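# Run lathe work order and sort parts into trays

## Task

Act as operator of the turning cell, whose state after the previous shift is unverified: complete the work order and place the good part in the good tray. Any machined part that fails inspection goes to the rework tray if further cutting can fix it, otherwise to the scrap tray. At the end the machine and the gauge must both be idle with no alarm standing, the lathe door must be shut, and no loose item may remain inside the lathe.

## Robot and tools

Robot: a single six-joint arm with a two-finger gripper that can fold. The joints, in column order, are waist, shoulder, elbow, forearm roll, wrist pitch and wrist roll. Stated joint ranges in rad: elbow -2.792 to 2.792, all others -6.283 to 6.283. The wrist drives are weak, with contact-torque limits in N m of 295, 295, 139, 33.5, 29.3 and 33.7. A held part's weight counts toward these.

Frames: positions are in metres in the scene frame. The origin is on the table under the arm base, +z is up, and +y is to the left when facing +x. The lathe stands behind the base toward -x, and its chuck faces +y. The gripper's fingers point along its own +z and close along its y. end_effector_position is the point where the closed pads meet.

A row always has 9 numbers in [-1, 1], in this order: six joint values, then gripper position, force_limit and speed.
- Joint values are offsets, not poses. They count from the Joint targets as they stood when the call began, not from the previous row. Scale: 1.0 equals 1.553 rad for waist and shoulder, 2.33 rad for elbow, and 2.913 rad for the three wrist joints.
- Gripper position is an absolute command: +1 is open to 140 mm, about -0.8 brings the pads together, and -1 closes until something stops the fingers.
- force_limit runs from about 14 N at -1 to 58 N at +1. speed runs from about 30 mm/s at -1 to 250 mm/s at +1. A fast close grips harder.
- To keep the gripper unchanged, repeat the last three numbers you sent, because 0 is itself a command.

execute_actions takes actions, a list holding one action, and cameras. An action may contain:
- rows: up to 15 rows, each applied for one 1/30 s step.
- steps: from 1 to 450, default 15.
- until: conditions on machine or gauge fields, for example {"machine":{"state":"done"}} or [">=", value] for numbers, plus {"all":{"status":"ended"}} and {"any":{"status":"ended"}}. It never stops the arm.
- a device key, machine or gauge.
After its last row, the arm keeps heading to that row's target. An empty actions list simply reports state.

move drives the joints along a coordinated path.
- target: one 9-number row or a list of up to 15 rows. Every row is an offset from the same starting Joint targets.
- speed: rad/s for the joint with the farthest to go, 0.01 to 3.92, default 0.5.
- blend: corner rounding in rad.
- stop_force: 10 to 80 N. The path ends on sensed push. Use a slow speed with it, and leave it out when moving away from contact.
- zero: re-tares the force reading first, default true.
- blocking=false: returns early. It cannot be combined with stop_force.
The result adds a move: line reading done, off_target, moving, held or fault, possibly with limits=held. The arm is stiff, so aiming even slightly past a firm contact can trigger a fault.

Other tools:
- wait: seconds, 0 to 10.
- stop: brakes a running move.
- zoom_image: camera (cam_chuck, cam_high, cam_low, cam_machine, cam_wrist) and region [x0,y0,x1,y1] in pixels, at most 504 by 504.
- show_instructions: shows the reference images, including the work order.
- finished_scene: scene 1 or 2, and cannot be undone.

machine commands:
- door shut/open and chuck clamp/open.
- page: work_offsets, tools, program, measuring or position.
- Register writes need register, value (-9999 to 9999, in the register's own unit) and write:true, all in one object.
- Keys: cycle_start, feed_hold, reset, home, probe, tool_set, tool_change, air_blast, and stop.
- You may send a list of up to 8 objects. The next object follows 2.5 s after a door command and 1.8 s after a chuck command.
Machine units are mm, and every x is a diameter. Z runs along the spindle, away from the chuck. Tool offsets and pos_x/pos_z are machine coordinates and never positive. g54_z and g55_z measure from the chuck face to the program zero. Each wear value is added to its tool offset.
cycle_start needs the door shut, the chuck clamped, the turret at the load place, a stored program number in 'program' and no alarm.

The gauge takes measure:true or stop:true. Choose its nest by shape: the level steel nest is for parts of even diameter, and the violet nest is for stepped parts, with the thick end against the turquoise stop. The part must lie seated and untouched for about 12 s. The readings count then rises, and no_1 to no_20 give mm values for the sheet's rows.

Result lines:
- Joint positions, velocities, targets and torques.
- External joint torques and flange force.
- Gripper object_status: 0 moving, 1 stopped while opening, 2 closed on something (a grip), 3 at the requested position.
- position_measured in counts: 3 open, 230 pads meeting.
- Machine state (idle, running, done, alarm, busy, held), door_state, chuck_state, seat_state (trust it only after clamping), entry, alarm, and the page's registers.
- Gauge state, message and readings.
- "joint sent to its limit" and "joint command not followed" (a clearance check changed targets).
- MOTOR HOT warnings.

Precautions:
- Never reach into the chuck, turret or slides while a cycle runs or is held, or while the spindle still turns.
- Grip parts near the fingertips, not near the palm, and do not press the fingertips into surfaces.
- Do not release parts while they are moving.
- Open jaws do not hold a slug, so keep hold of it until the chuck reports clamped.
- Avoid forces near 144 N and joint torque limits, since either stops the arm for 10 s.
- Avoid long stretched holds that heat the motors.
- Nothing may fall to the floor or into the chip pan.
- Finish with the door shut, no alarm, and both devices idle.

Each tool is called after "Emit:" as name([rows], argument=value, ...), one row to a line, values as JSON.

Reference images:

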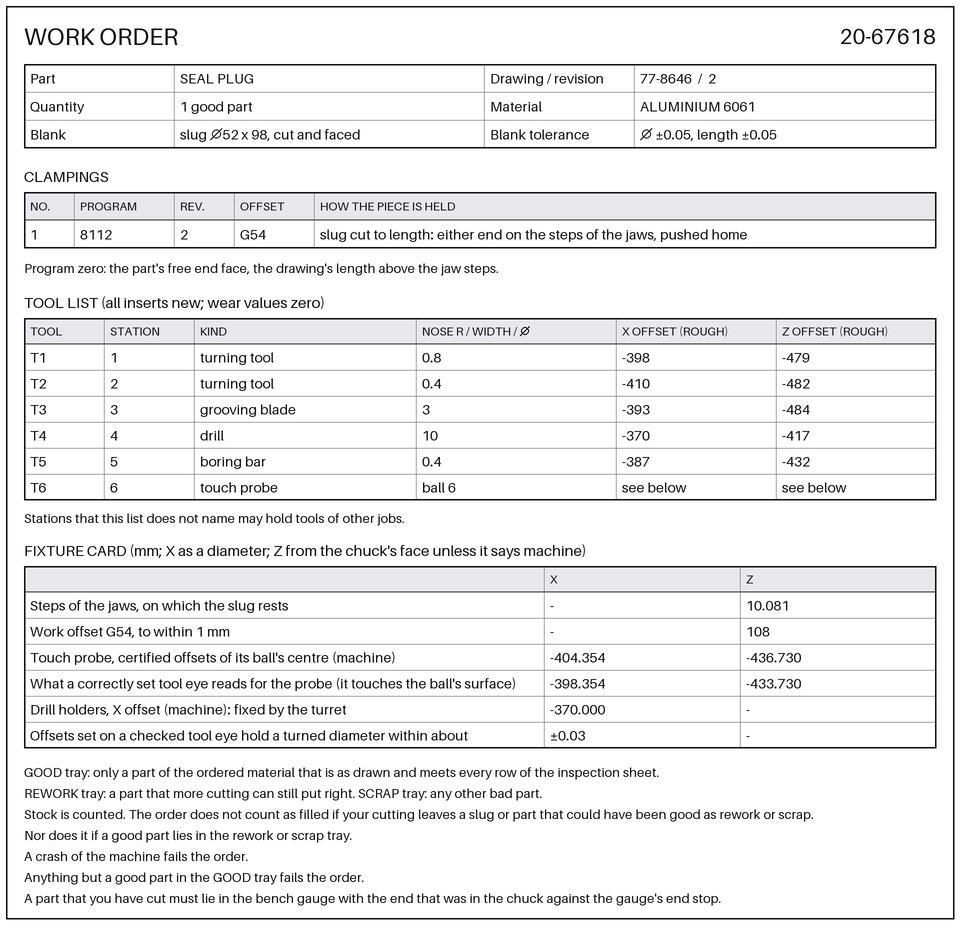

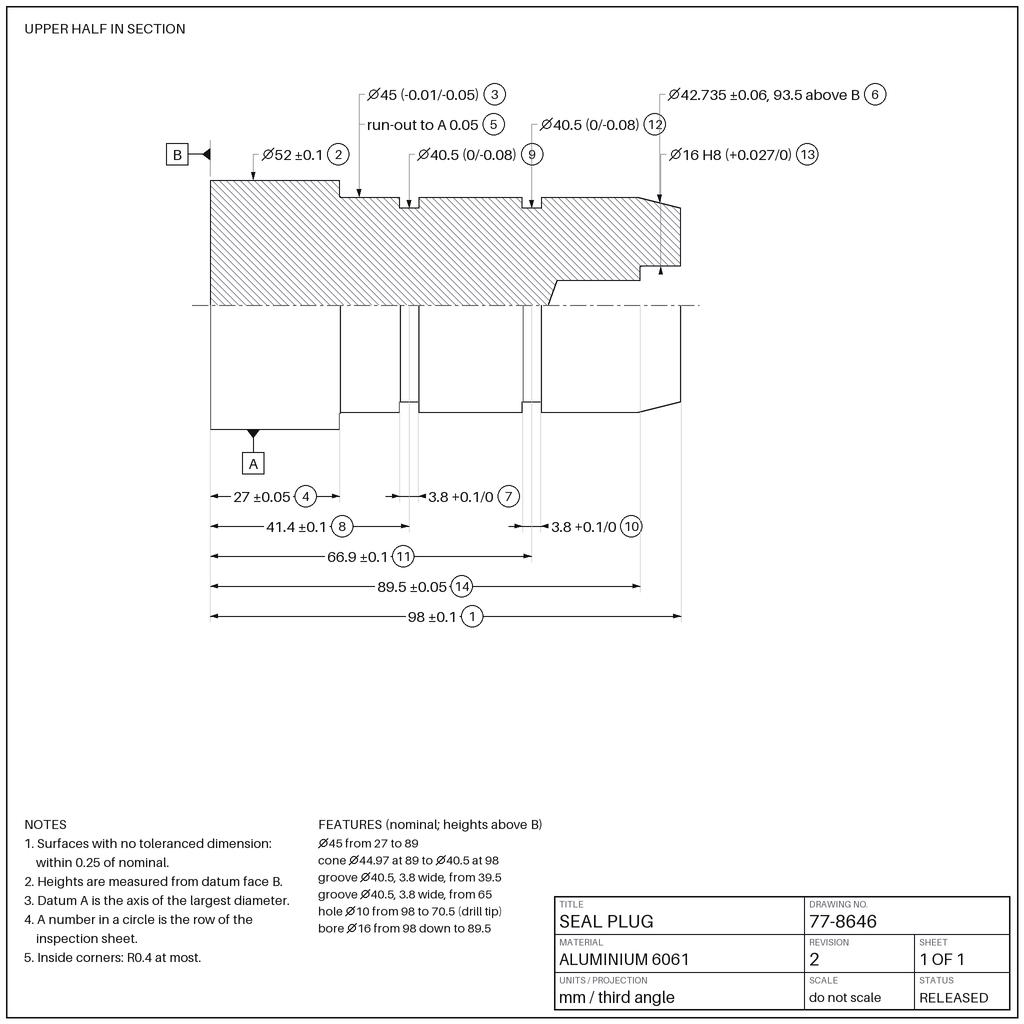

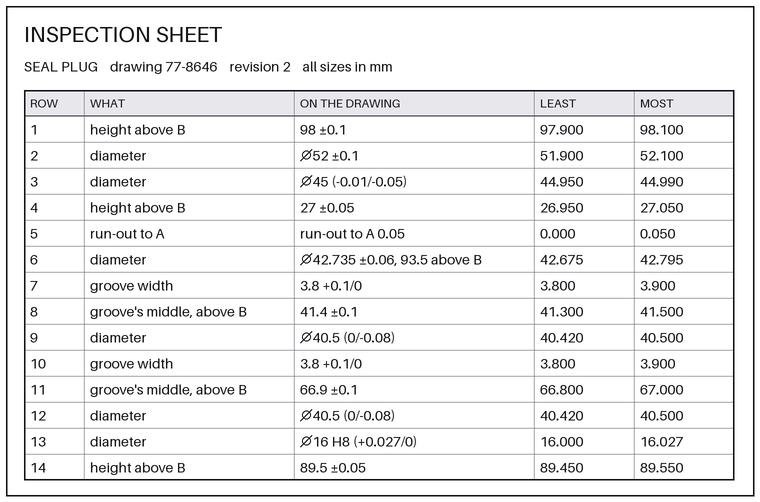

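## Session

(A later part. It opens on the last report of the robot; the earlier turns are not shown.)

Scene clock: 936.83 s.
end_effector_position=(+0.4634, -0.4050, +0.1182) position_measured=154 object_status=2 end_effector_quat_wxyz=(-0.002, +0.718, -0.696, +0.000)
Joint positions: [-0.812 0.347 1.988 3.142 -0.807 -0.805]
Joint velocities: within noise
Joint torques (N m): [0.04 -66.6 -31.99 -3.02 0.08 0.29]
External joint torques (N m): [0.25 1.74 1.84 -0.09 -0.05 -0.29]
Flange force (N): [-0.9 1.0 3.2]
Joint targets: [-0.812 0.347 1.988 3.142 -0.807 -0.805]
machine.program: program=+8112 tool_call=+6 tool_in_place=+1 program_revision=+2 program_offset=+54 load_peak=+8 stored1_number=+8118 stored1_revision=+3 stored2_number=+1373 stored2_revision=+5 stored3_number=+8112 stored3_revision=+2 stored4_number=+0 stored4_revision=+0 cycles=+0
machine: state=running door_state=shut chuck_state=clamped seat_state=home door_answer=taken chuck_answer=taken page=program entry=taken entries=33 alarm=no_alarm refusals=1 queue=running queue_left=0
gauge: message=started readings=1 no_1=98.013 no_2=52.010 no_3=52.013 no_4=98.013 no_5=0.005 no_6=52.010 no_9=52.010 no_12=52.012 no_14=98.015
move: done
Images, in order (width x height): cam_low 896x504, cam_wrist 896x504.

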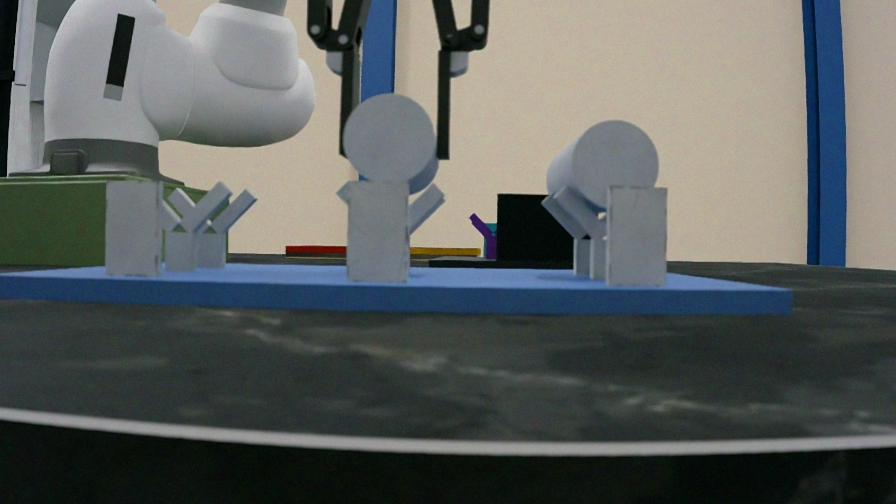

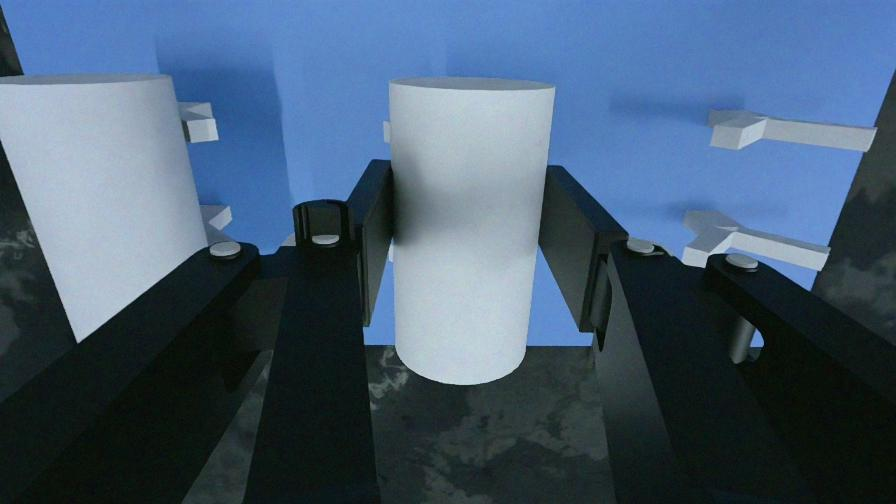

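Emit:
move(target=[0,0.0120,0.0039,0,0.0095,0,-1,0.0,-1], speed=0.01, stop_force=10, cameras=[])

Emit:
execute_actions([
  {"rows":[[0,0,0,0,0,0,0.1,0.0,-1]],"steps":60},
], cameras=["cam_wrist","cam_low"])

Scene clock: 941.57 s.
end_effector_position=(+0.4634, -0.4050, +0.1069) position_measured=154 object_status=2 end_effector_quat_wxyz=(-0.002, +0.718, -0.696, +0.000)
Joint positions: [-0.812 0.361 1.994 3.142 -0.787 -0.805]
Joint velocities: within noise
Joint torques (N m): [0.77 -55.69 -26.17 -2.49 1.61 0.3]
External joint torques (N m): [-0.59 -9.46 -3.17 -0.53 -1.59 -0.3]
Flange force (N): [-2.1 4.4 -16.6]
Joint targets: [-0.812 0.361 1.994 3.142 -0.787 -0.805]
machine.program: program=+8112 tool_call=+6 tool_in_place=+1 program_revision=+2 program_offset=+54 load_peak=+8 stored1_number=+8118 stored1_revision=+3 stored2_number=+1373 stored2_revision=+5 stored3_number=+8112 stored3_revision=+2 stored4_number=+0 stored4_revision=+0 cycles=+0
machine: state=running door_state=shut chuck_state=clamped seat_state=home door_answer=taken chuck_answer=taken page=program entry=taken entries=33 alarm=no_alarm refusals=1 queue=running queue_left=0
gauge: message=started readings=1 no_1=98.013 no_2=52.010 no_3=52.013 no_4=98.013 no_5=0.005 no_6=52.010 no_9=52.010 no_12=52.012 no_14=98.015
move: contact
No camera images: "cameras" was empty.

Scene clock: 943.77 s.
end_effector_position=(+0.4634, -0.4050, +0.1069) position_measured=117 object_status=3 end_effector_quat_wxyz=(-0.002, +0.718, -0.696, +0.000)
Joint positions: [-0.812 0.361 1.994 3.142 -0.787 -0.805]
Joint velocities: within noise
Joint torques (N m): [-0.93 -64.32 -29.22 -2.97 0.25 0.18]
External joint torques (N m): [1.1 -1.2 -0.38 -0.08 -0.22 -0.18]
Flange force (N): [-1.5 -0.6 -2.1]
Joint targets: [-0.812 0.361 1.994 3.142 -0.787 -0.805]
machine.program: program=+8112 tool_call=+6 tool_in_place=+1 program_revision=+2 program_offset=+54 load_peak=+8 stored1_number=+8118 stored1_revision=+3 stored2_number=+1373 stored2_revision=+5 stored3_number=+8112 stored3_revision=+2 stored4_number=+0 stored4_revision=+0 cycles=+0
machine: state=running door_state=shut chuck_state=clamped seat_state=home door_answer=taken chuck_answer=taken page=program entry=taken entries=33 alarm=no_alarm refusals=1 queue=running queue_left=0
gauge: message=started readings=1 no_1=98.013 no_2=52.010 no_3=52.013 no_4=98.013 no_5=0.005 no_6=52.010 no_9=52.010 no_12=52.012 no_14=98.015
Images, in order (width x height): cam_low 896x504, cam_wrist 896x504.

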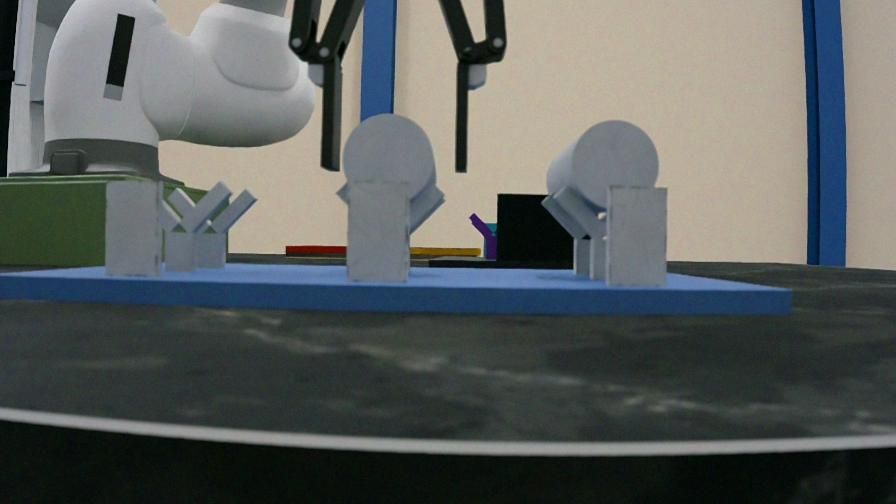

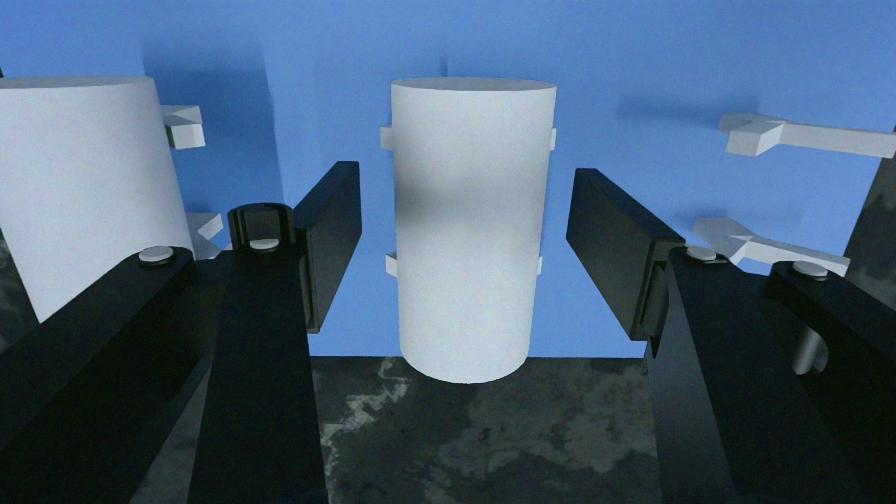

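Emit:
move([
  [0,-0.0611,-0.0251,0,-0.0525,0,0.1,0.0,-1],
  [-0.7006,-0.6838,0.0884,0,-0.2448,0.1390,0.1,0.0,-1],
], speed=[0.15,0.5], blend=[0.02,0], cameras=[])

Emit:
move(target=[-0.8236,-0.2898,0.0288,0,0.0058,0.1373,0.1,0.0,-1], speed=0.5, cameras=["cam_machine","cam_chuck"])

Emit:
execute_actions([
  {"steps":450,"until":{"machine":{"state":["!=","running"]}}},
], cameras=["cam_chuck"])

Scene clock: 951.70 s.
end_effector_position=(-0.0270, -0.2069, +0.4375) position_measured=117 object_status=3 end_effector_quat_wxyz=(-0.022, -0.054, +0.996, -0.066)
Joint positions: [-1.901 -0.702 2.2 3.142 -1.5 -0.4]
Joint velocities: within noise
Joint torques (N m): [-1.2 24.29 -41.91 -4.29 0.48 0.19]
External joint torques (N m): [1.21 0.02 0.24 0.02 -0.09 -0.2]
Flange force (N): [0.0 0.0 0.0]
Joint targets: [-1.901 -0.702 2.200 3.142 -1.500 -0.400]
machine.program: program=+8112 tool_call=+6 tool_in_place=+1 program_revision=+2 program_offset=+54 load_peak=+8 stored1_number=+8118 stored1_revision=+3 stored2_number=+1373 stored2_revision=+5 stored3_number=+8112 stored3_revision=+2 stored4_number=+0 stored4_revision=+0 cycles=+0
machine: state=running door_state=shut chuck_state=clamped seat_state=home door_answer=taken chuck_answer=taken page=program entry=taken entries=33 alarm=no_alarm refusals=1 queue=running queue_left=0
gauge: message=started readings=1 no_1=98.013 no_2=52.010 no_3=52.013 no_4=98.013 no_5=0.005 no_6=52.010 no_9=52.010 no_12=52.012 no_14=98.015
move: done
No camera images: "cameras" was empty.

Scene clock: 954.67 s.
end_effector_position=(-0.1088, -0.0353, +0.4663) position_measured=117 object_status=3 end_effector_quat_wxyz=(-0.189, +0.681, +0.682, -0.188)
Joint positions: [-3.18 -1.152 2.267 3.142 -1.483 0]
Joint velocities: within noise
Joint torques (N m): [0.18 52.65 -38.63 -3.88 1.65 0.18]
External joint torques (N m): [0.05 2.49 -0.17 -0.01 -0.24 -0.2]
Flange force (N): [0.0 0.0 0.0]
Joint targets: [-3.180 -1.152 2.267 3.142 -1.483 0.000]
machine.program: program=+8112 tool_call=+6 tool_in_place=+1 program_revision=+2 program_offset=+54 load_peak=+8 stored1_number=+8118 stored1_revision=+3 stored2_number=+1373 stored2_revision=+5 stored3_number=+8112 stored3_revision=+2 stored4_number=+0 stored4_revision=+0 cycles=+0
machine: state=running door_state=shut chuck_state=clamped seat_state=home door_answer=taken chuck_answer=taken page=program entry=taken entries=33 alarm=no_alarm refusals=1 queue=running queue_left=0
gauge: message=started readings=1 no_1=98.013 no_2=52.010 no_3=52.013 no_4=98.013 no_5=0.005 no_6=52.010 no_9=52.010 no_12=52.012 no_14=98.015
move: done
Images, in order (width x height): cam_chuck 896x504, cam_machine 896x504.

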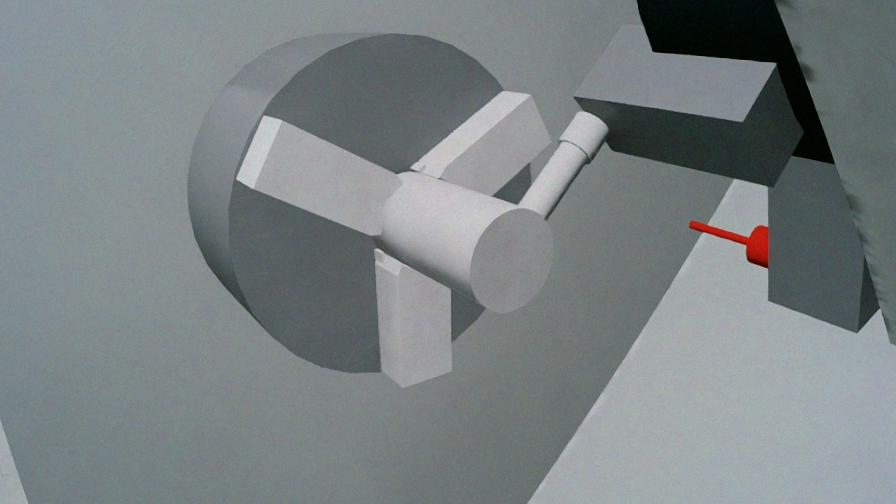

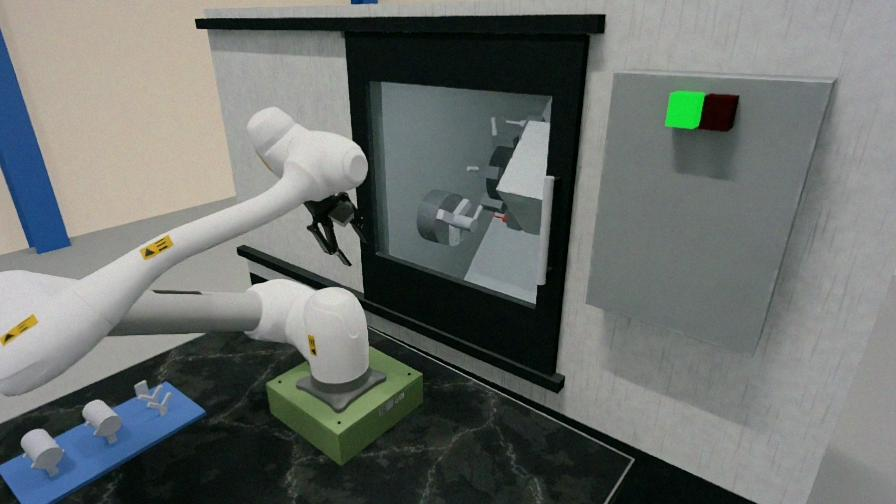

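Scene clock: 969.87 s.
end_effector_position=(-0.1088, -0.0353, +0.4663) position_measured=117 object_status=3 end_effector_quat_wxyz=(-0.189, +0.681, +0.682, -0.188)
Joint positions: [-3.18 -1.152 2.267 3.142 -1.483 0]
Joint velocities: within noise
Joint torques (N m): [0 53.87 -38.96 -3.84 1.54 0.23]
External joint torques (N m): [0.18 0.87 0.01 -0.07 -0.15 -0.25]
Flange force (N): [0.0 0.0 0.0]
Joint targets: [-3.180 -1.152 2.267 3.142 -1.483 0.000]
Tool commands: gripper/position=+0.1 gripper/force_limit=+0.0 gripper/speed=-1.0
machine.program: program=+8112 tool_call=+6 tool_in_place=+2 program_revision=+2 program_offset=+54 load_peak=+8 stored1_number=+8118 stored1_revision=+3 stored2_number=+1373 stored2_revision=+5 stored3_number=+8112 stored3_revision=+2 stored4_number=+0 stored4_revision=+0 cycles=+0
machine: state=running door_state=shut chuck_state=clamped seat_state=home door_answer=taken chuck_answer=taken page=program entry=taken entries=33 alarm=no_alarm refusals=1 queue=running queue_left=0
gauge: message=started readings=1 no_1=98.013 no_2=52.010 no_3=52.013 no_4=98.013 no_5=0.005 no_6=52.010 no_9=52.010 no_12=52.012 no_14=98.015
Images, in order (width x height): cam_chuck 896x504.

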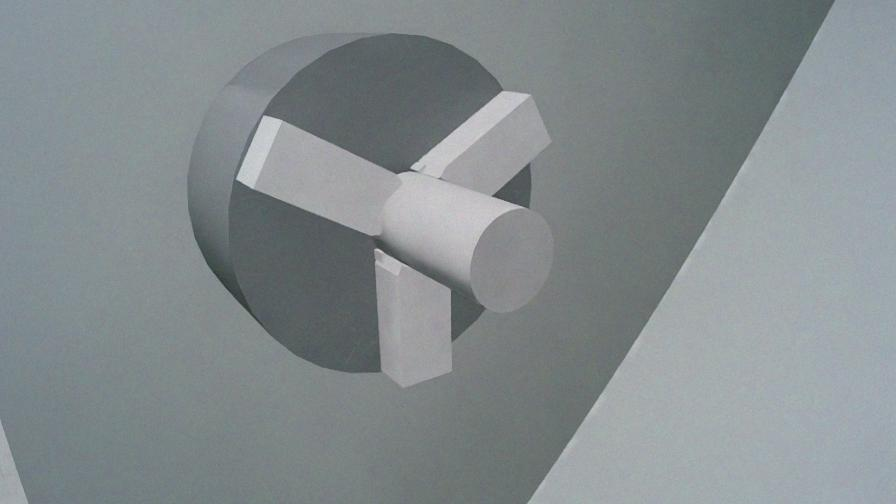

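Emit:
execute_actions([
  {"steps":450,"until":{"machine":{"state":["!=","running"]}}},
], cameras=["cam_chuck"])

Emit:
execute_actions([
  {"steps":450,"until":{"machine":{"state":["!=","running"]}}},
], cameras=["cam_chuck"])

Emit:
execute_actions([
  {"steps":450,"until":{"machine":{"state":["!=","running"]}}},
], cameras=["cam_chuck"])

Scene clock: 988.70 s.
end_effector_position=(-0.1088, -0.0353, +0.4663) position_measured=117 object_status=3 end_effector_quat_wxyz=(-0.189, +0.681, +0.682, -0.188)
Joint positions: [-3.18 -1.152 2.267 3.142 -1.483 0]
Joint velocities: within noise
Joint torques (N m): [-0.27 53.3 -39.01 -3.92 1.54 0.16]
External joint torques (N m): [0.52 1.01 0.25 0.03 -0.15 -0.18]
Flange force (N): [0.0 0.0 0.0]
Joint targets: [-3.180 -1.152 2.267 3.142 -1.483 0.000]
Tool commands: gripper/position=+0.1 gripper/force_limit=+0.0 gripper/speed=-1.0
machine.program: program=+8112 tool_call=+6 tool_in_place=+2 program_revision=+2 program_offset=+54 load_peak=+8 stored1_number=+8118 stored1_revision=+3 stored2_number=+1373 stored2_revision=+5 stored3_number=+8112 stored3_revision=+2 stored4_number=+0 stored4_revision=+0 cycles=+0
machine: state=running door_state=shut chuck_state=clamped seat_state=home door_answer=taken chuck_answer=taken page=program entry=taken entries=33 alarm=no_alarm refusals=1 queue=running queue_left=0
gauge: message=started readings=1 no_1=98.013 no_2=52.010 no_3=52.013 no_4=98.013 no_5=0.005 no_6=52.010 no_9=52.010 no_12=52.012 no_14=98.015
Images, in order (width x height): cam_chuck 896x504.

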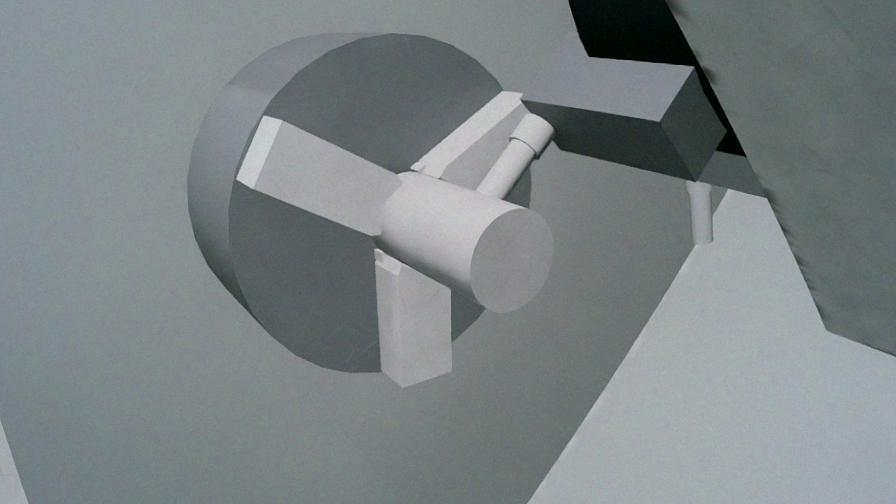

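Scene clock: 1003.90 s.
end_effector_position=(-0.1088, -0.0353, +0.4663) position_measured=117 object_status=3 end_effector_quat_wxyz=(-0.189, +0.681, +0.682, -0.188)
Joint positions: [-3.18 -1.152 2.267 3.142 -1.483 0]
Joint velocities: within noise
Joint torques (N m): [-0.47 53.45 -38.56 -3.84 1.54 0.15]
External joint torques (N m): [0.92 1.3 -0.37 -0.06 -0.14 -0.17]
Flange force (N): [0.0 0.0 0.0]
Joint targets: [-3.180 -1.152 2.267 3.142 -1.483 0.000]
Tool commands: gripper/position=+0.1 gripper/force_limit=+0.0 gripper/speed=-1.0
machine.program: program=+8112 tool_call=+6 tool_in_place=+2 program_revision=+2 program_offset=+54 load_peak=+8 stored1_number=+8118 stored1_revision=+3 stored2_number=+1373 stored2_revision=+5 stored3_number=+8112 stored3_revision=+2 stored4_number=+0 stored4_revision=+0 cycles=+0
machine: state=running door_state=shut chuck_state=clamped seat_state=home door_answer=taken chuck_answer=taken page=program entry=taken entries=33 alarm=no_alarm refusals=1 queue=running queue_left=0
gauge: message=started readings=1 no_1=98.013 no_2=52.010 no_3=52.013 no_4=98.013 no_5=0.005 no_6=52.010 no_9=52.010 no_12=52.012 no_14=98.015
Images, in order (width x height): cam_chuck 896x504.

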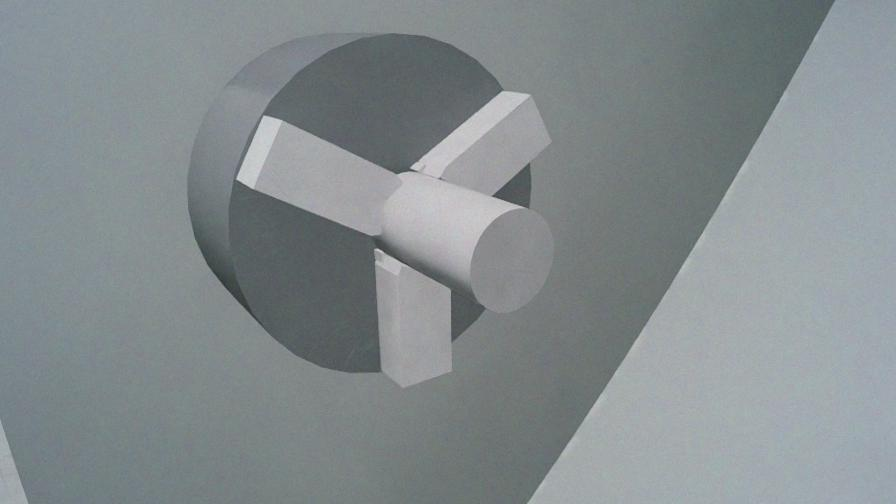

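Scene clock: 1019.10 s.
end_effector_position=(-0.1088, -0.0353, +0.4663) position_measured=117 object_status=3 end_effector_quat_wxyz=(-0.189, +0.681, +0.682, -0.188)
Joint positions: [-3.18 -1.152 2.267 3.142 -1.483 0]
Joint velocities: within noise
Joint torques (N m): [-0.04 54.34 -38.42 -3.86 1.52 0.16]
External joint torques (N m): [0.27 0.4 -0.42 -0.04 -0.12 -0.18]
Flange force (N): [0.0 0.0 0.0]
Joint targets: [-3.180 -1.152 2.267 3.142 -1.483 0.000]
Tool commands: gripper/position=+0.1 gripper/force_limit=+0.0 gripper/speed=-1.0
machine.program: program=+8112 tool_call=+6 tool_in_place=+3 program_revision=+2 program_offset=+54 load_peak=+8 stored1_number=+8118 stored1_revision=+3 stored2_number=+1373 stored2_revision=+5 stored3_number=+8112 stored3_revision=+2 stored4_number=+0 stored4_revision=+0 cycles=+0
machine: state=running door_state=shut chuck_state=clamped seat_state=home door_answer=taken chuck_answer=taken page=program entry=taken entries=33 alarm=no_alarm refusals=1 queue=running queue_left=0
gauge: message=started readings=1 no_1=98.013 no_2=52.010 no_3=52.013 no_4=98.013 no_5=0.005 no_6=52.010 no_9=52.010 no_12=52.012 no_14=98.015
Images, in order (width x height): cam_chuck 896x504.

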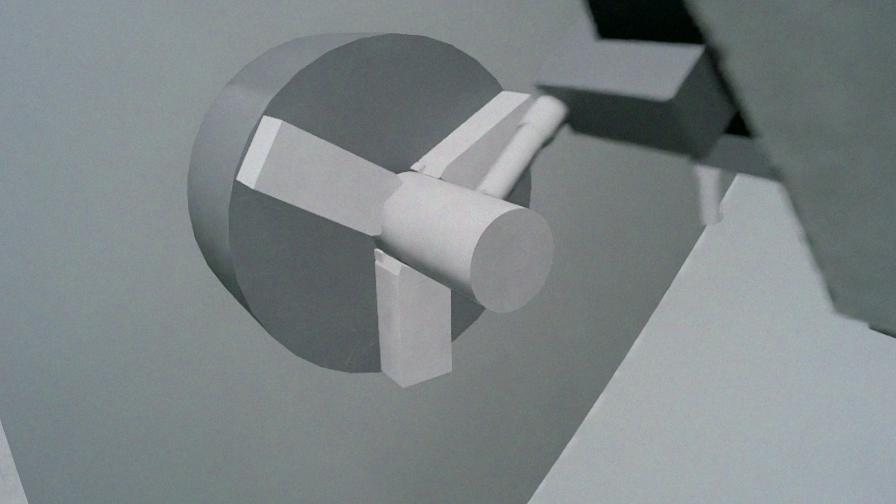

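Emit:
execute_actions([
  {"steps":450,"until":{"machine":{"state":["!=","running"]}}},
], cameras=[])

Emit:
execute_actions([
  {"steps":450,"until":{"machine":{"state":["!=","running"]}}},
], cameras=[])

Emit:
execute_actions([
  {"steps":450,"until":{"machine":{"state":["!=","running"]}}},
], cameras=[])

Emit:
execute_actions([
  {"steps":450,"until":{"machine":{"state":["!=","running"]}}},
], cameras=["cam_chuck"])

Scene clock: 1037.47 s.
end_effector_position=(-0.1088, -0.0353, +0.4663) position_measured=117 object_status=3 end_effector_quat_wxyz=(-0.189, +0.681, +0.682, -0.188)
Joint positions: [-3.18 -1.152 2.267 3.142 -1.483 0]
Joint velocities: within noise
Joint torques (N m): [-0.04 54.46 -38.82 -3.91 1.48 0.24]
External joint torques (N m): [0.31 0.69 0.17 0.03 -0.09 -0.27]
Flange force (N): [0.0 0.0 0.0]
Joint targets: [-3.180 -1.152 2.267 3.142 -1.483 0.000]
Tool commands: gripper/position=+0.1 gripper/force_limit=+0.0 gripper/speed=-1.0
machine.program: program=+8112 tool_call=+6 tool_in_place=+4 program_revision=+2 program_offset=+54 load_peak=+8 stored1_number=+8118 stored1_revision=+3 stored2_number=+1373 stored2_revision=+5 stored3_number=+8112 stored3_revision=+2 stored4_number=+0 stored4_revision=+0 cycles=+0
machine: state=running door_state=shut chuck_state=clamped seat_state=home door_answer=taken chuck_answer=taken page=program entry=taken entries=33 alarm=no_alarm refusals=1 queue=running queue_left=0
gauge: message=started readings=1 no_1=98.013 no_2=52.010 no_3=52.013 no_4=98.013 no_5=0.005 no_6=52.010 no_9=52.010 no_12=52.012 no_14=98.015
No camera images: "cameras" was empty.

Scene clock: 1052.67 s.
end_effector_position=(-0.1088, -0.0353, +0.4663) position_measured=117 object_status=3 end_effector_quat_wxyz=(-0.189, +0.681, +0.682, -0.188)
Joint positions: [-3.18 -1.152 2.267 3.142 -1.483 0]
Joint velocities: within noise
Joint torques (N m): [-0.24 53.83 -38.73 -3.85 1.63 0.23]
External joint torques (N m): [0.35 0.98 -0.23 -0.06 -0.23 -0.25]
Flange force (N): [0.0 0.0 0.0]
Joint targets: [-3.180 -1.152 2.267 3.142 -1.483 0.000]
Tool commands: gripper/position=+0.1 gripper/force_limit=+0.0 gripper/speed=-1.0
machine.program: program=+8112 tool_call=+6 tool_in_place=+5 program_revision=+2 program_offset=+54 load_peak=+8 stored1_number=+8118 stored1_revision=+3 stored2_number=+1373 stored2_revision=+5 stored3_number=+8112 stored3_revision=+2 stored4_number=+0 stored4_revision=+0 cycles=+1
machine: state=busy door_state=shut chuck_state=clamped seat_state=home door_answer=taken chuck_answer=taken page=program entry=taken entries=33 alarm=no_alarm refusals=1 queue=running queue_left=0
gauge: message=started readings=1 no_1=98.013 no_2=52.010 no_3=52.013 no_4=98.013 no_5=0.005 no_6=52.010 no_9=52.010 no_12=52.012 no_14=98.015
No camera images: "cameras" was empty.

Scene clock: 1052.90 s.
end_effector_position=(-0.1088, -0.0353, +0.4663) position_measured=117 object_status=3 end_effector_quat_wxyz=(-0.189, +0.681, +0.682, -0.188)
Joint positions: [-3.18 -1.152 2.267 3.142 -1.483 0]
Joint velocities: within noise
Joint torques (N m): [0.44 54.23 -38.9 -3.84 1.48 0.19]
External joint torques (N m): [-0.38 0.38 0.16 -0.05 -0.09 -0.21]
Flange force (N): [0.0 0.0 0.0]
Joint targets: [-3.180 -1.152 2.267 3.142 -1.483 0.000]
Tool commands: gripper/position=+0.1 gripper/force_limit=+0.0 gripper/speed=-1.0
machine.program: program=+8112 tool_call=+6 tool_in_place=+5 program_revision=+2 program_offset=+54 load_peak=+8 stored1_number=+8118 stored1_revision=+3 stored2_number=+1373 stored2_revision=+5 stored3_number=+8112 stored3_revision=+2 stored4_number=+0 stored4_revision=+0 cycles=+1
machine: state=busy door_state=shut chuck_state=clamped seat_state=home door_answer=taken chuck_answer=taken page=program entry=taken entries=33 alarm=no_alarm refusals=1 queue=running queue_left=0
gauge: message=started readings=1 no_1=98.013 no_2=52.010 no_3=52.013 no_4=98.013 no_5=0.005 no_6=52.010 no_9=52.010 no_12=52.012 no_14=98.015
No camera images: "cameras" was empty.

Scene clock: 1053.13 s.
end_effector_position=(-0.1088, -0.0353, +0.4663) position_measured=117 object_status=3 end_effector_quat_wxyz=(-0.189, +0.681, +0.682, -0.188)
Joint positions: [-3.18 -1.152 2.267 3.142 -1.483 0]
Joint velocities: within noise
Joint torques (N m): [-0.05 53.81 -38.37 -3.89 1.64 0.2]
External joint torques (N m): [0.41 1.13 -0.41 0 -0.24 -0.22]
Flange force (N): [0.0 0.0 0.0]
Joint targets: [-3.180 -1.152 2.267 3.142 -1.483 0.000]
Tool commands: gripper/position=+0.1 gripper/force_limit=+0.0 gripper/speed=-1.0
machine.program: program=+8112 tool_call=+6 tool_in_place=+5 program_revision=+2 program_offset=+54 load_peak=+8 stored1_number=+8118 stored1_revision=+3 stored2_number=+1373 stored2_revision=+5 stored3_number=+8112 stored3_revision=+2 stored4_number=+0 stored4_revision=+0 cycles=+1
machine: state=busy door_state=shut chuck_state=clamped seat_state=home door_answer=taken chuck_answer=taken page=program entry=taken entries=33 alarm=no_alarm refusals=1 queue=running queue_left=0
gauge: message=started readings=1 no_1=98.013 no_2=52.010 no_3=52.013 no_4=98.013 no_5=0.005 no_6=52.010 no_9=52.010 no_12=52.012 no_14=98.015
Images, in order (width x height): cam_chuck 896x504.

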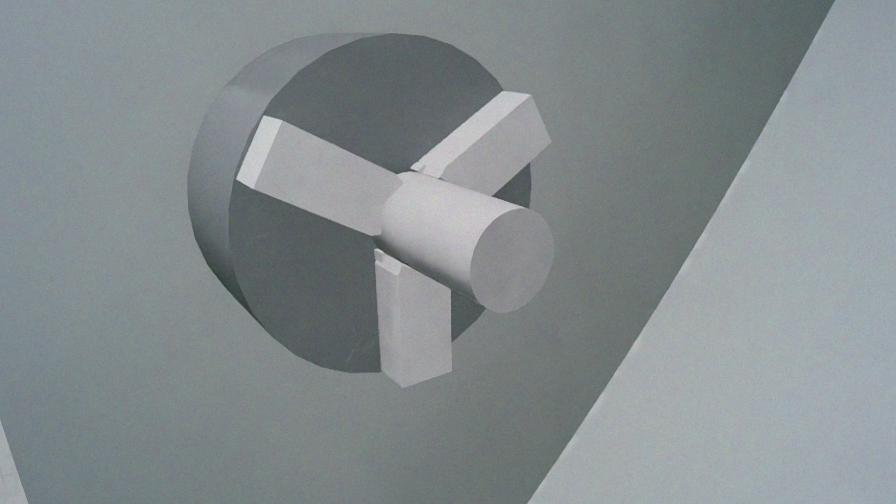

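Emit:
execute_actions([
  {"steps":200,"until":{"machine":{"state":"done"}}},
], cameras=["cam_chuck"])

Scene clock: 1054.80 s.
end_effector_position=(-0.1088, -0.0353, +0.4663) position_measured=117 object_status=3 end_effector_quat_wxyz=(-0.189, +0.681, +0.682, -0.188)
Joint positions: [-3.18 -1.152 2.267 3.142 -1.483 0]
Joint velocities: within noise
Joint torques (N m): [-0.3 54.03 -38.33 -3.85 1.59 0.19]
External joint torques (N m): [0.69 0.82 -0.51 -0.05 -0.2 -0.22]
Flange force (N): [0.0 0.0 0.0]
Joint targets: [-3.180 -1.152 2.267 3.142 -1.483 0.000]
Tool commands: gripper/position=+0.1 gripper/force_limit=+0.0 gripper/speed=-1.0
machine.program: program=+8112 tool_call=+6 tool_in_place=+5 program_revision=+2 program_offset=+54 load_peak=+8 stored1_number=+8118 stored1_revision=+3 stored2_number=+1373 stored2_revision=+5 stored3_number=+8112 stored3_revision=+2 stored4_number=+0 stored4_revision=+0 cycles=+1
machine: state=done door_state=shut chuck_state=clamped seat_state=home door_answer=taken chuck_answer=taken page=program entry=taken entries=33 alarm=no_alarm refusals=1 queue=done queue_left=0
gauge: message=started readings=1 no_1=98.013 no_2=52.010 no_3=52.013 no_4=98.013 no_5=0.005 no_6=52.010 no_9=52.010 no_12=52.012 no_14=98.015
Images, in order (width x height): cam_chuck 896x504.

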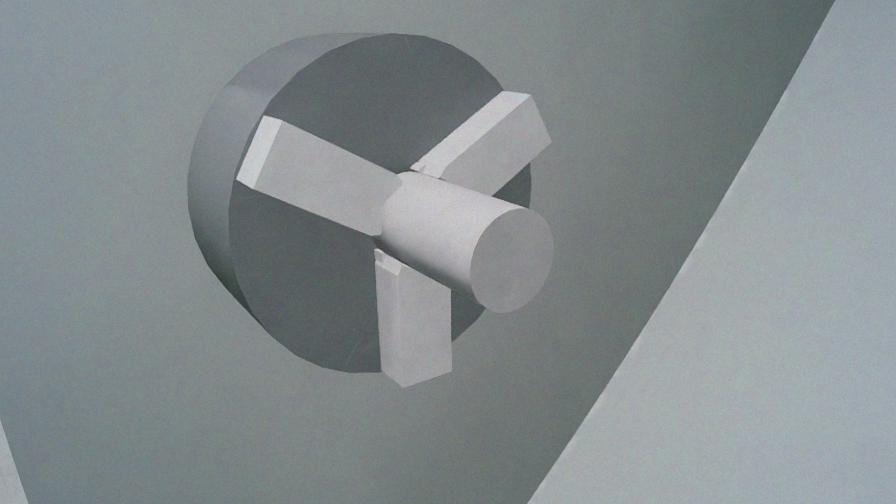

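Emit:
execute_actions([
  {"machine":[{"page":"measuring"},{"tool_change":true},{"register":"probe_x","value":75,"write":true},{"register":"probe_z","value":43,"write":true},{"register":"probe_move_z","value":0,"write":true},{"register":"probe_move_x","value":-36,"write":true},{"probe":true}],"steps":450,"until":{"machine":{"queue":["!=","running"],"state":["!=","busy"]}}},
], cameras=["cam_chuck"])

Emit:
execute_actions([
  {"steps":300,"until":{"machine":{"queue":["!=","running"]}}},
], cameras=["cam_chuck"])

Scene clock: 1076.30 s.
end_effector_position=(-0.1088, -0.0353, +0.4663) position_measured=117 object_status=3 end_effector_quat_wxyz=(-0.189, +0.681, +0.682, -0.188)
Joint positions: [-3.18 -1.152 2.267 3.142 -1.483 0]
Joint velocities: within noise
Joint torques (N m): [0 53.9 -38.8 -3.81 1.54 0.13]
External joint torques (N m): [0.29 0.79 0.12 -0.07 -0.15 -0.16]
Flange force (N): [0.0 0.0 0.0]
Joint targets: [-3.180 -1.152 2.267 3.142 -1.483 0.000]
Tool commands: gripper/position=+0.1 gripper/force_limit=+0.0 gripper/speed=-1.0
machine.measuring: probe_x=+75.000 probe_z=+43.000 probe_move_x=-36.000 probe_move_z=+0.000 probe_radius=+2.992 eye_x=+59.834 eye_z=+152.326 probe_touched=+1 probe_found_x=+45.019 probe_found_z=+43.000 set_x=-387.021 set_z=-431.612
machine: state=done door_state=shut chuck_state=clamped seat_state=home door_answer=taken chuck_answer=taken page=measuring entry=taken entries=39 alarm=no_alarm refusals=1 queue=done queue_left=0
gauge: message=started readings=1 no_1=98.013 no_2=52.010 no_3=52.013 no_4=98.013 no_5=0.005 no_6=52.010 no_9=52.010 no_12=52.012 no_14=98.015
Images, in order (width x height): cam_chuck 896x504.

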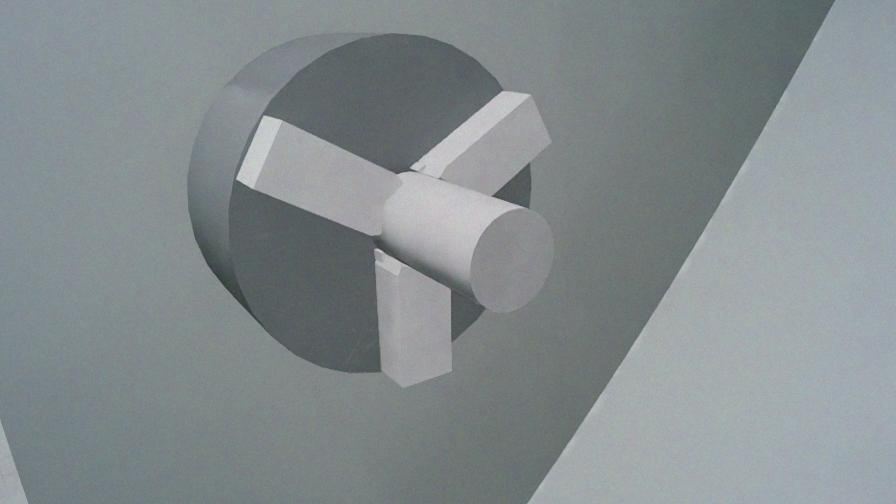

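Scene clock: 1076.53 s.
end_effector_position=(-0.1088, -0.0353, +0.4663) position_measured=117 object_status=3 end_effector_quat_wxyz=(-0.189, +0.681, +0.682, -0.188)
Joint positions: [-3.18 -1.152 2.267 3.142 -1.483 0]
Joint velocities: within noise
Joint torques (N m): [0.4 54.74 -39.19 -3.86 1.55 0.25]
External joint torques (N m): [-0.03 0.29 0.52 -0.01 -0.16 -0.28]
Flange force (N): [0.0 0.0 0.0]
Joint targets: [-3.180 -1.152 2.267 3.142 -1.483 0.000]
Tool commands: gripper/position=+0.1 gripper/force_limit=+0.0 gripper/speed=-1.0
machine.measuring: probe_x=+75.000 probe_z=+43.000 probe_move_x=-36.000 probe_move_z=+0.000 probe_radius=+2.992 eye_x=+59.834 eye_z=+152.326 probe_touched=+1 probe_found_x=+45.019 probe_found_z=+43.000 set_x=-387.021 set_z=-431.612
machine: state=done door_state=shut chuck_state=clamped seat_state=home door_answer=taken chuck_answer=taken page=measuring entry=taken entries=39 alarm=no_alarm refusals=1 queue=done queue_left=0
gauge: message=started readings=1 no_1=98.013 no_2=52.010 no_3=52.013 no_4=98.013 no_5=0.005 no_6=52.010 no_9=52.010 no_12=52.012 no_14=98.015
Images, in order (width x height): cam_chuck 896x504.

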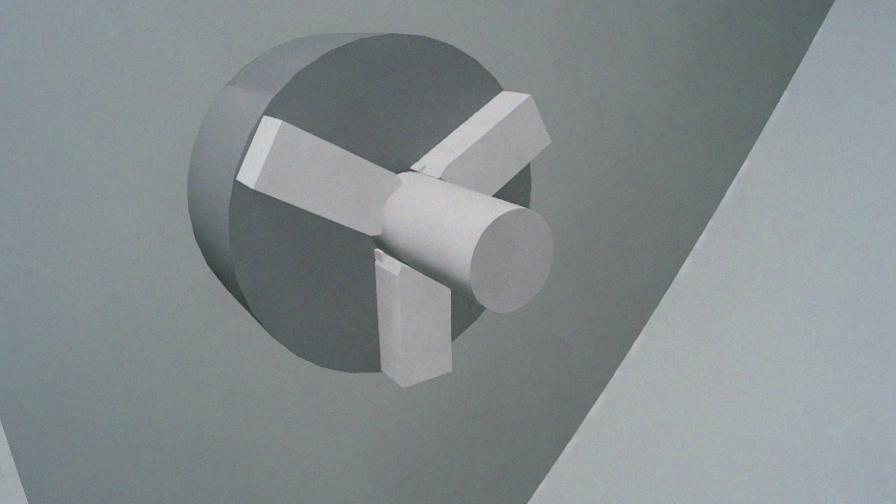

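Emit:
execute_actions([
  {"machine":[{"register":"probe_x","value":0,"write":true},{"register":"probe_z","value":104,"write":true},{"register":"probe_move_x","value":15,"write":true},{"probe":true}],"steps":450,"until":{"machine":{"queue":["!=","running"],"state":["!=","busy"]}}},
], cameras=[])

Emit:
execute_actions([
  {"machine":[{"register":"probe_x","value":51.6,"write":true},{"register":"probe_z","value":50,"write":true},{"register":"probe_move_x","value":0,"write":true},{"register":"probe_move_z","value":-16,"write":true},{"probe":true}],"steps":450,"until":{"machine":{"queue":["!=","running"],"state":["!=","busy"]}}},
], cameras=[])

Scene clock: 1086.87 s.
end_effector_position=(-0.1088, -0.0353, +0.4663) position_measured=117 object_status=3 end_effector_quat_wxyz=(-0.189, +0.681, +0.682, -0.188)
Joint positions: [-3.18 -1.152 2.267 3.142 -1.483 0]
Joint velocities: within noise
Joint torques (N m): [0.25 53.33 -38.49 -3.9 1.51 0.17]
External joint torques (N m): [-0.04 1.41 -0.16 0.02 -0.12 -0.19]
Flange force (N): [0.0 0.0 0.0]
Joint targets: [-3.180 -1.152 2.267 3.142 -1.483 0.000]
Tool commands: gripper/position=+0.1 gripper/force_limit=+0.0 gripper/speed=-1.0
machine.measuring: probe_x=+0.000 probe_z=+104.000 probe_move_x=+15.000 probe_move_z=+0.000 probe_radius=+2.992 eye_x=+59.834 eye_z=+152.326 probe_touched=+0 probe_found_x=+0.000 probe_found_z=+0.000 set_x=-387.021 set_z=-431.612
machine: state=alarm door_state=shut chuck_state=clamped seat_state=home door_answer=taken chuck_answer=taken page=measuring entry=taken entries=43 alarm=probe_obstructed refusals=1 queue=dropped queue_left=0
gauge: message=started readings=1 no_1=98.013 no_2=52.010 no_3=52.013 no_4=98.013 no_5=0.005 no_6=52.010 no_9=52.010 no_12=52.012 no_14=98.015
No camera images: "cameras" was empty.

Scene clock: 1087.93 s.
end_effector_position=(-0.1088, -0.0353, +0.4663) position_measured=117 object_status=3 end_effector_quat_wxyz=(-0.189, +0.681, +0.682, -0.188)
Joint positions: [-3.18 -1.152 2.267 3.142 -1.483 0]
Joint velocities: within noise
Joint torques (N m): [0.11 53.98 -38.54 -3.79 1.58 0.25]
External joint torques (N m): [0.14 0.61 -0.29 -0.11 -0.18 -0.28]
Flange force (N): [0.0 0.0 0.0]
Joint targets: [-3.180 -1.152 2.267 3.142 -1.483 0.000]
Tool commands: gripper/position=+0.1 gripper/force_limit=+0.0 gripper/speed=-1.0
machine.measuring: probe_x=+51.600 probe_z=+50.000 probe_move_x=+0.000 probe_move_z=-16.000 probe_radius=+2.992 eye_x=+59.834 eye_z=+152.326 probe_touched=+0 probe_found_x=+0.000 probe_found_z=+0.000 set_x=-387.021 set_z=-431.612
machine: state=alarm door_state=shut chuck_state=clamped seat_state=home door_answer=taken chuck_answer=taken page=measuring entry=refused_alarm entries=48 alarm=probe_obstructed refusals=1 queue=dropped queue_left=0
gauge: message=started readings=1 no_1=98.013 no_2=52.010 no_3=52.013 no_4=98.013 no_5=0.005 no_6=52.010 no_9=52.010 no_12=52.012 no_14=98.015
No camera images: "cameras" was empty.

Emit:
execute_actions([
  {"machine":{"page":"position"},"steps":5},
], cameras=["cam_chuck"])

Scene clock: 1089.83 s.
end_effector_position=(-0.1088, -0.0353, +0.4663) position_measured=117 object_status=3 end_effector_quat_wxyz=(-0.189, +0.681, +0.682, -0.188)
Joint positions: [-3.18 -1.152 2.267 3.142 -1.483 0]
Joint velocities: within noise
Joint torques (N m): [-0.08 53.6 -38.65 -3.88 1.54 0.15]
External joint torques (N m): [0.3 1.11 -0.13 -0.01 -0.14 -0.17]
Flange force (N): [0.0 0.0 0.0]
Joint targets: [-3.180 -1.152 2.267 3.142 -1.483 0.000]
Tool commands: gripper/position=+0.1 gripper/force_limit=+0.0 gripper/speed=-1.0
machine.position: pos_x=-355.795 pos_z=-332.730
machine: state=alarm door_state=shut chuck_state=clamped seat_state=home door_answer=taken chuck_answer=taken page=position entry=refused_alarm entries=48 alarm=probe_obstructed refusals=1 queue=done queue_left=0
gauge: message=started readings=1 no_1=98.013 no_2=52.010 no_3=52.013 no_4=98.013 no_5=0.005 no_6=52.010 no_9=52.010 no_12=52.012 no_14=98.015
Images, in order (width x height): cam_chuck 896x504.

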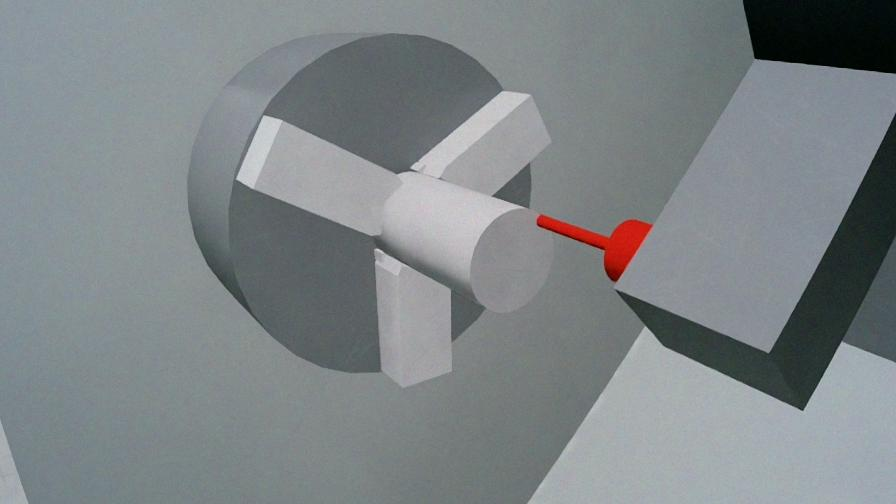

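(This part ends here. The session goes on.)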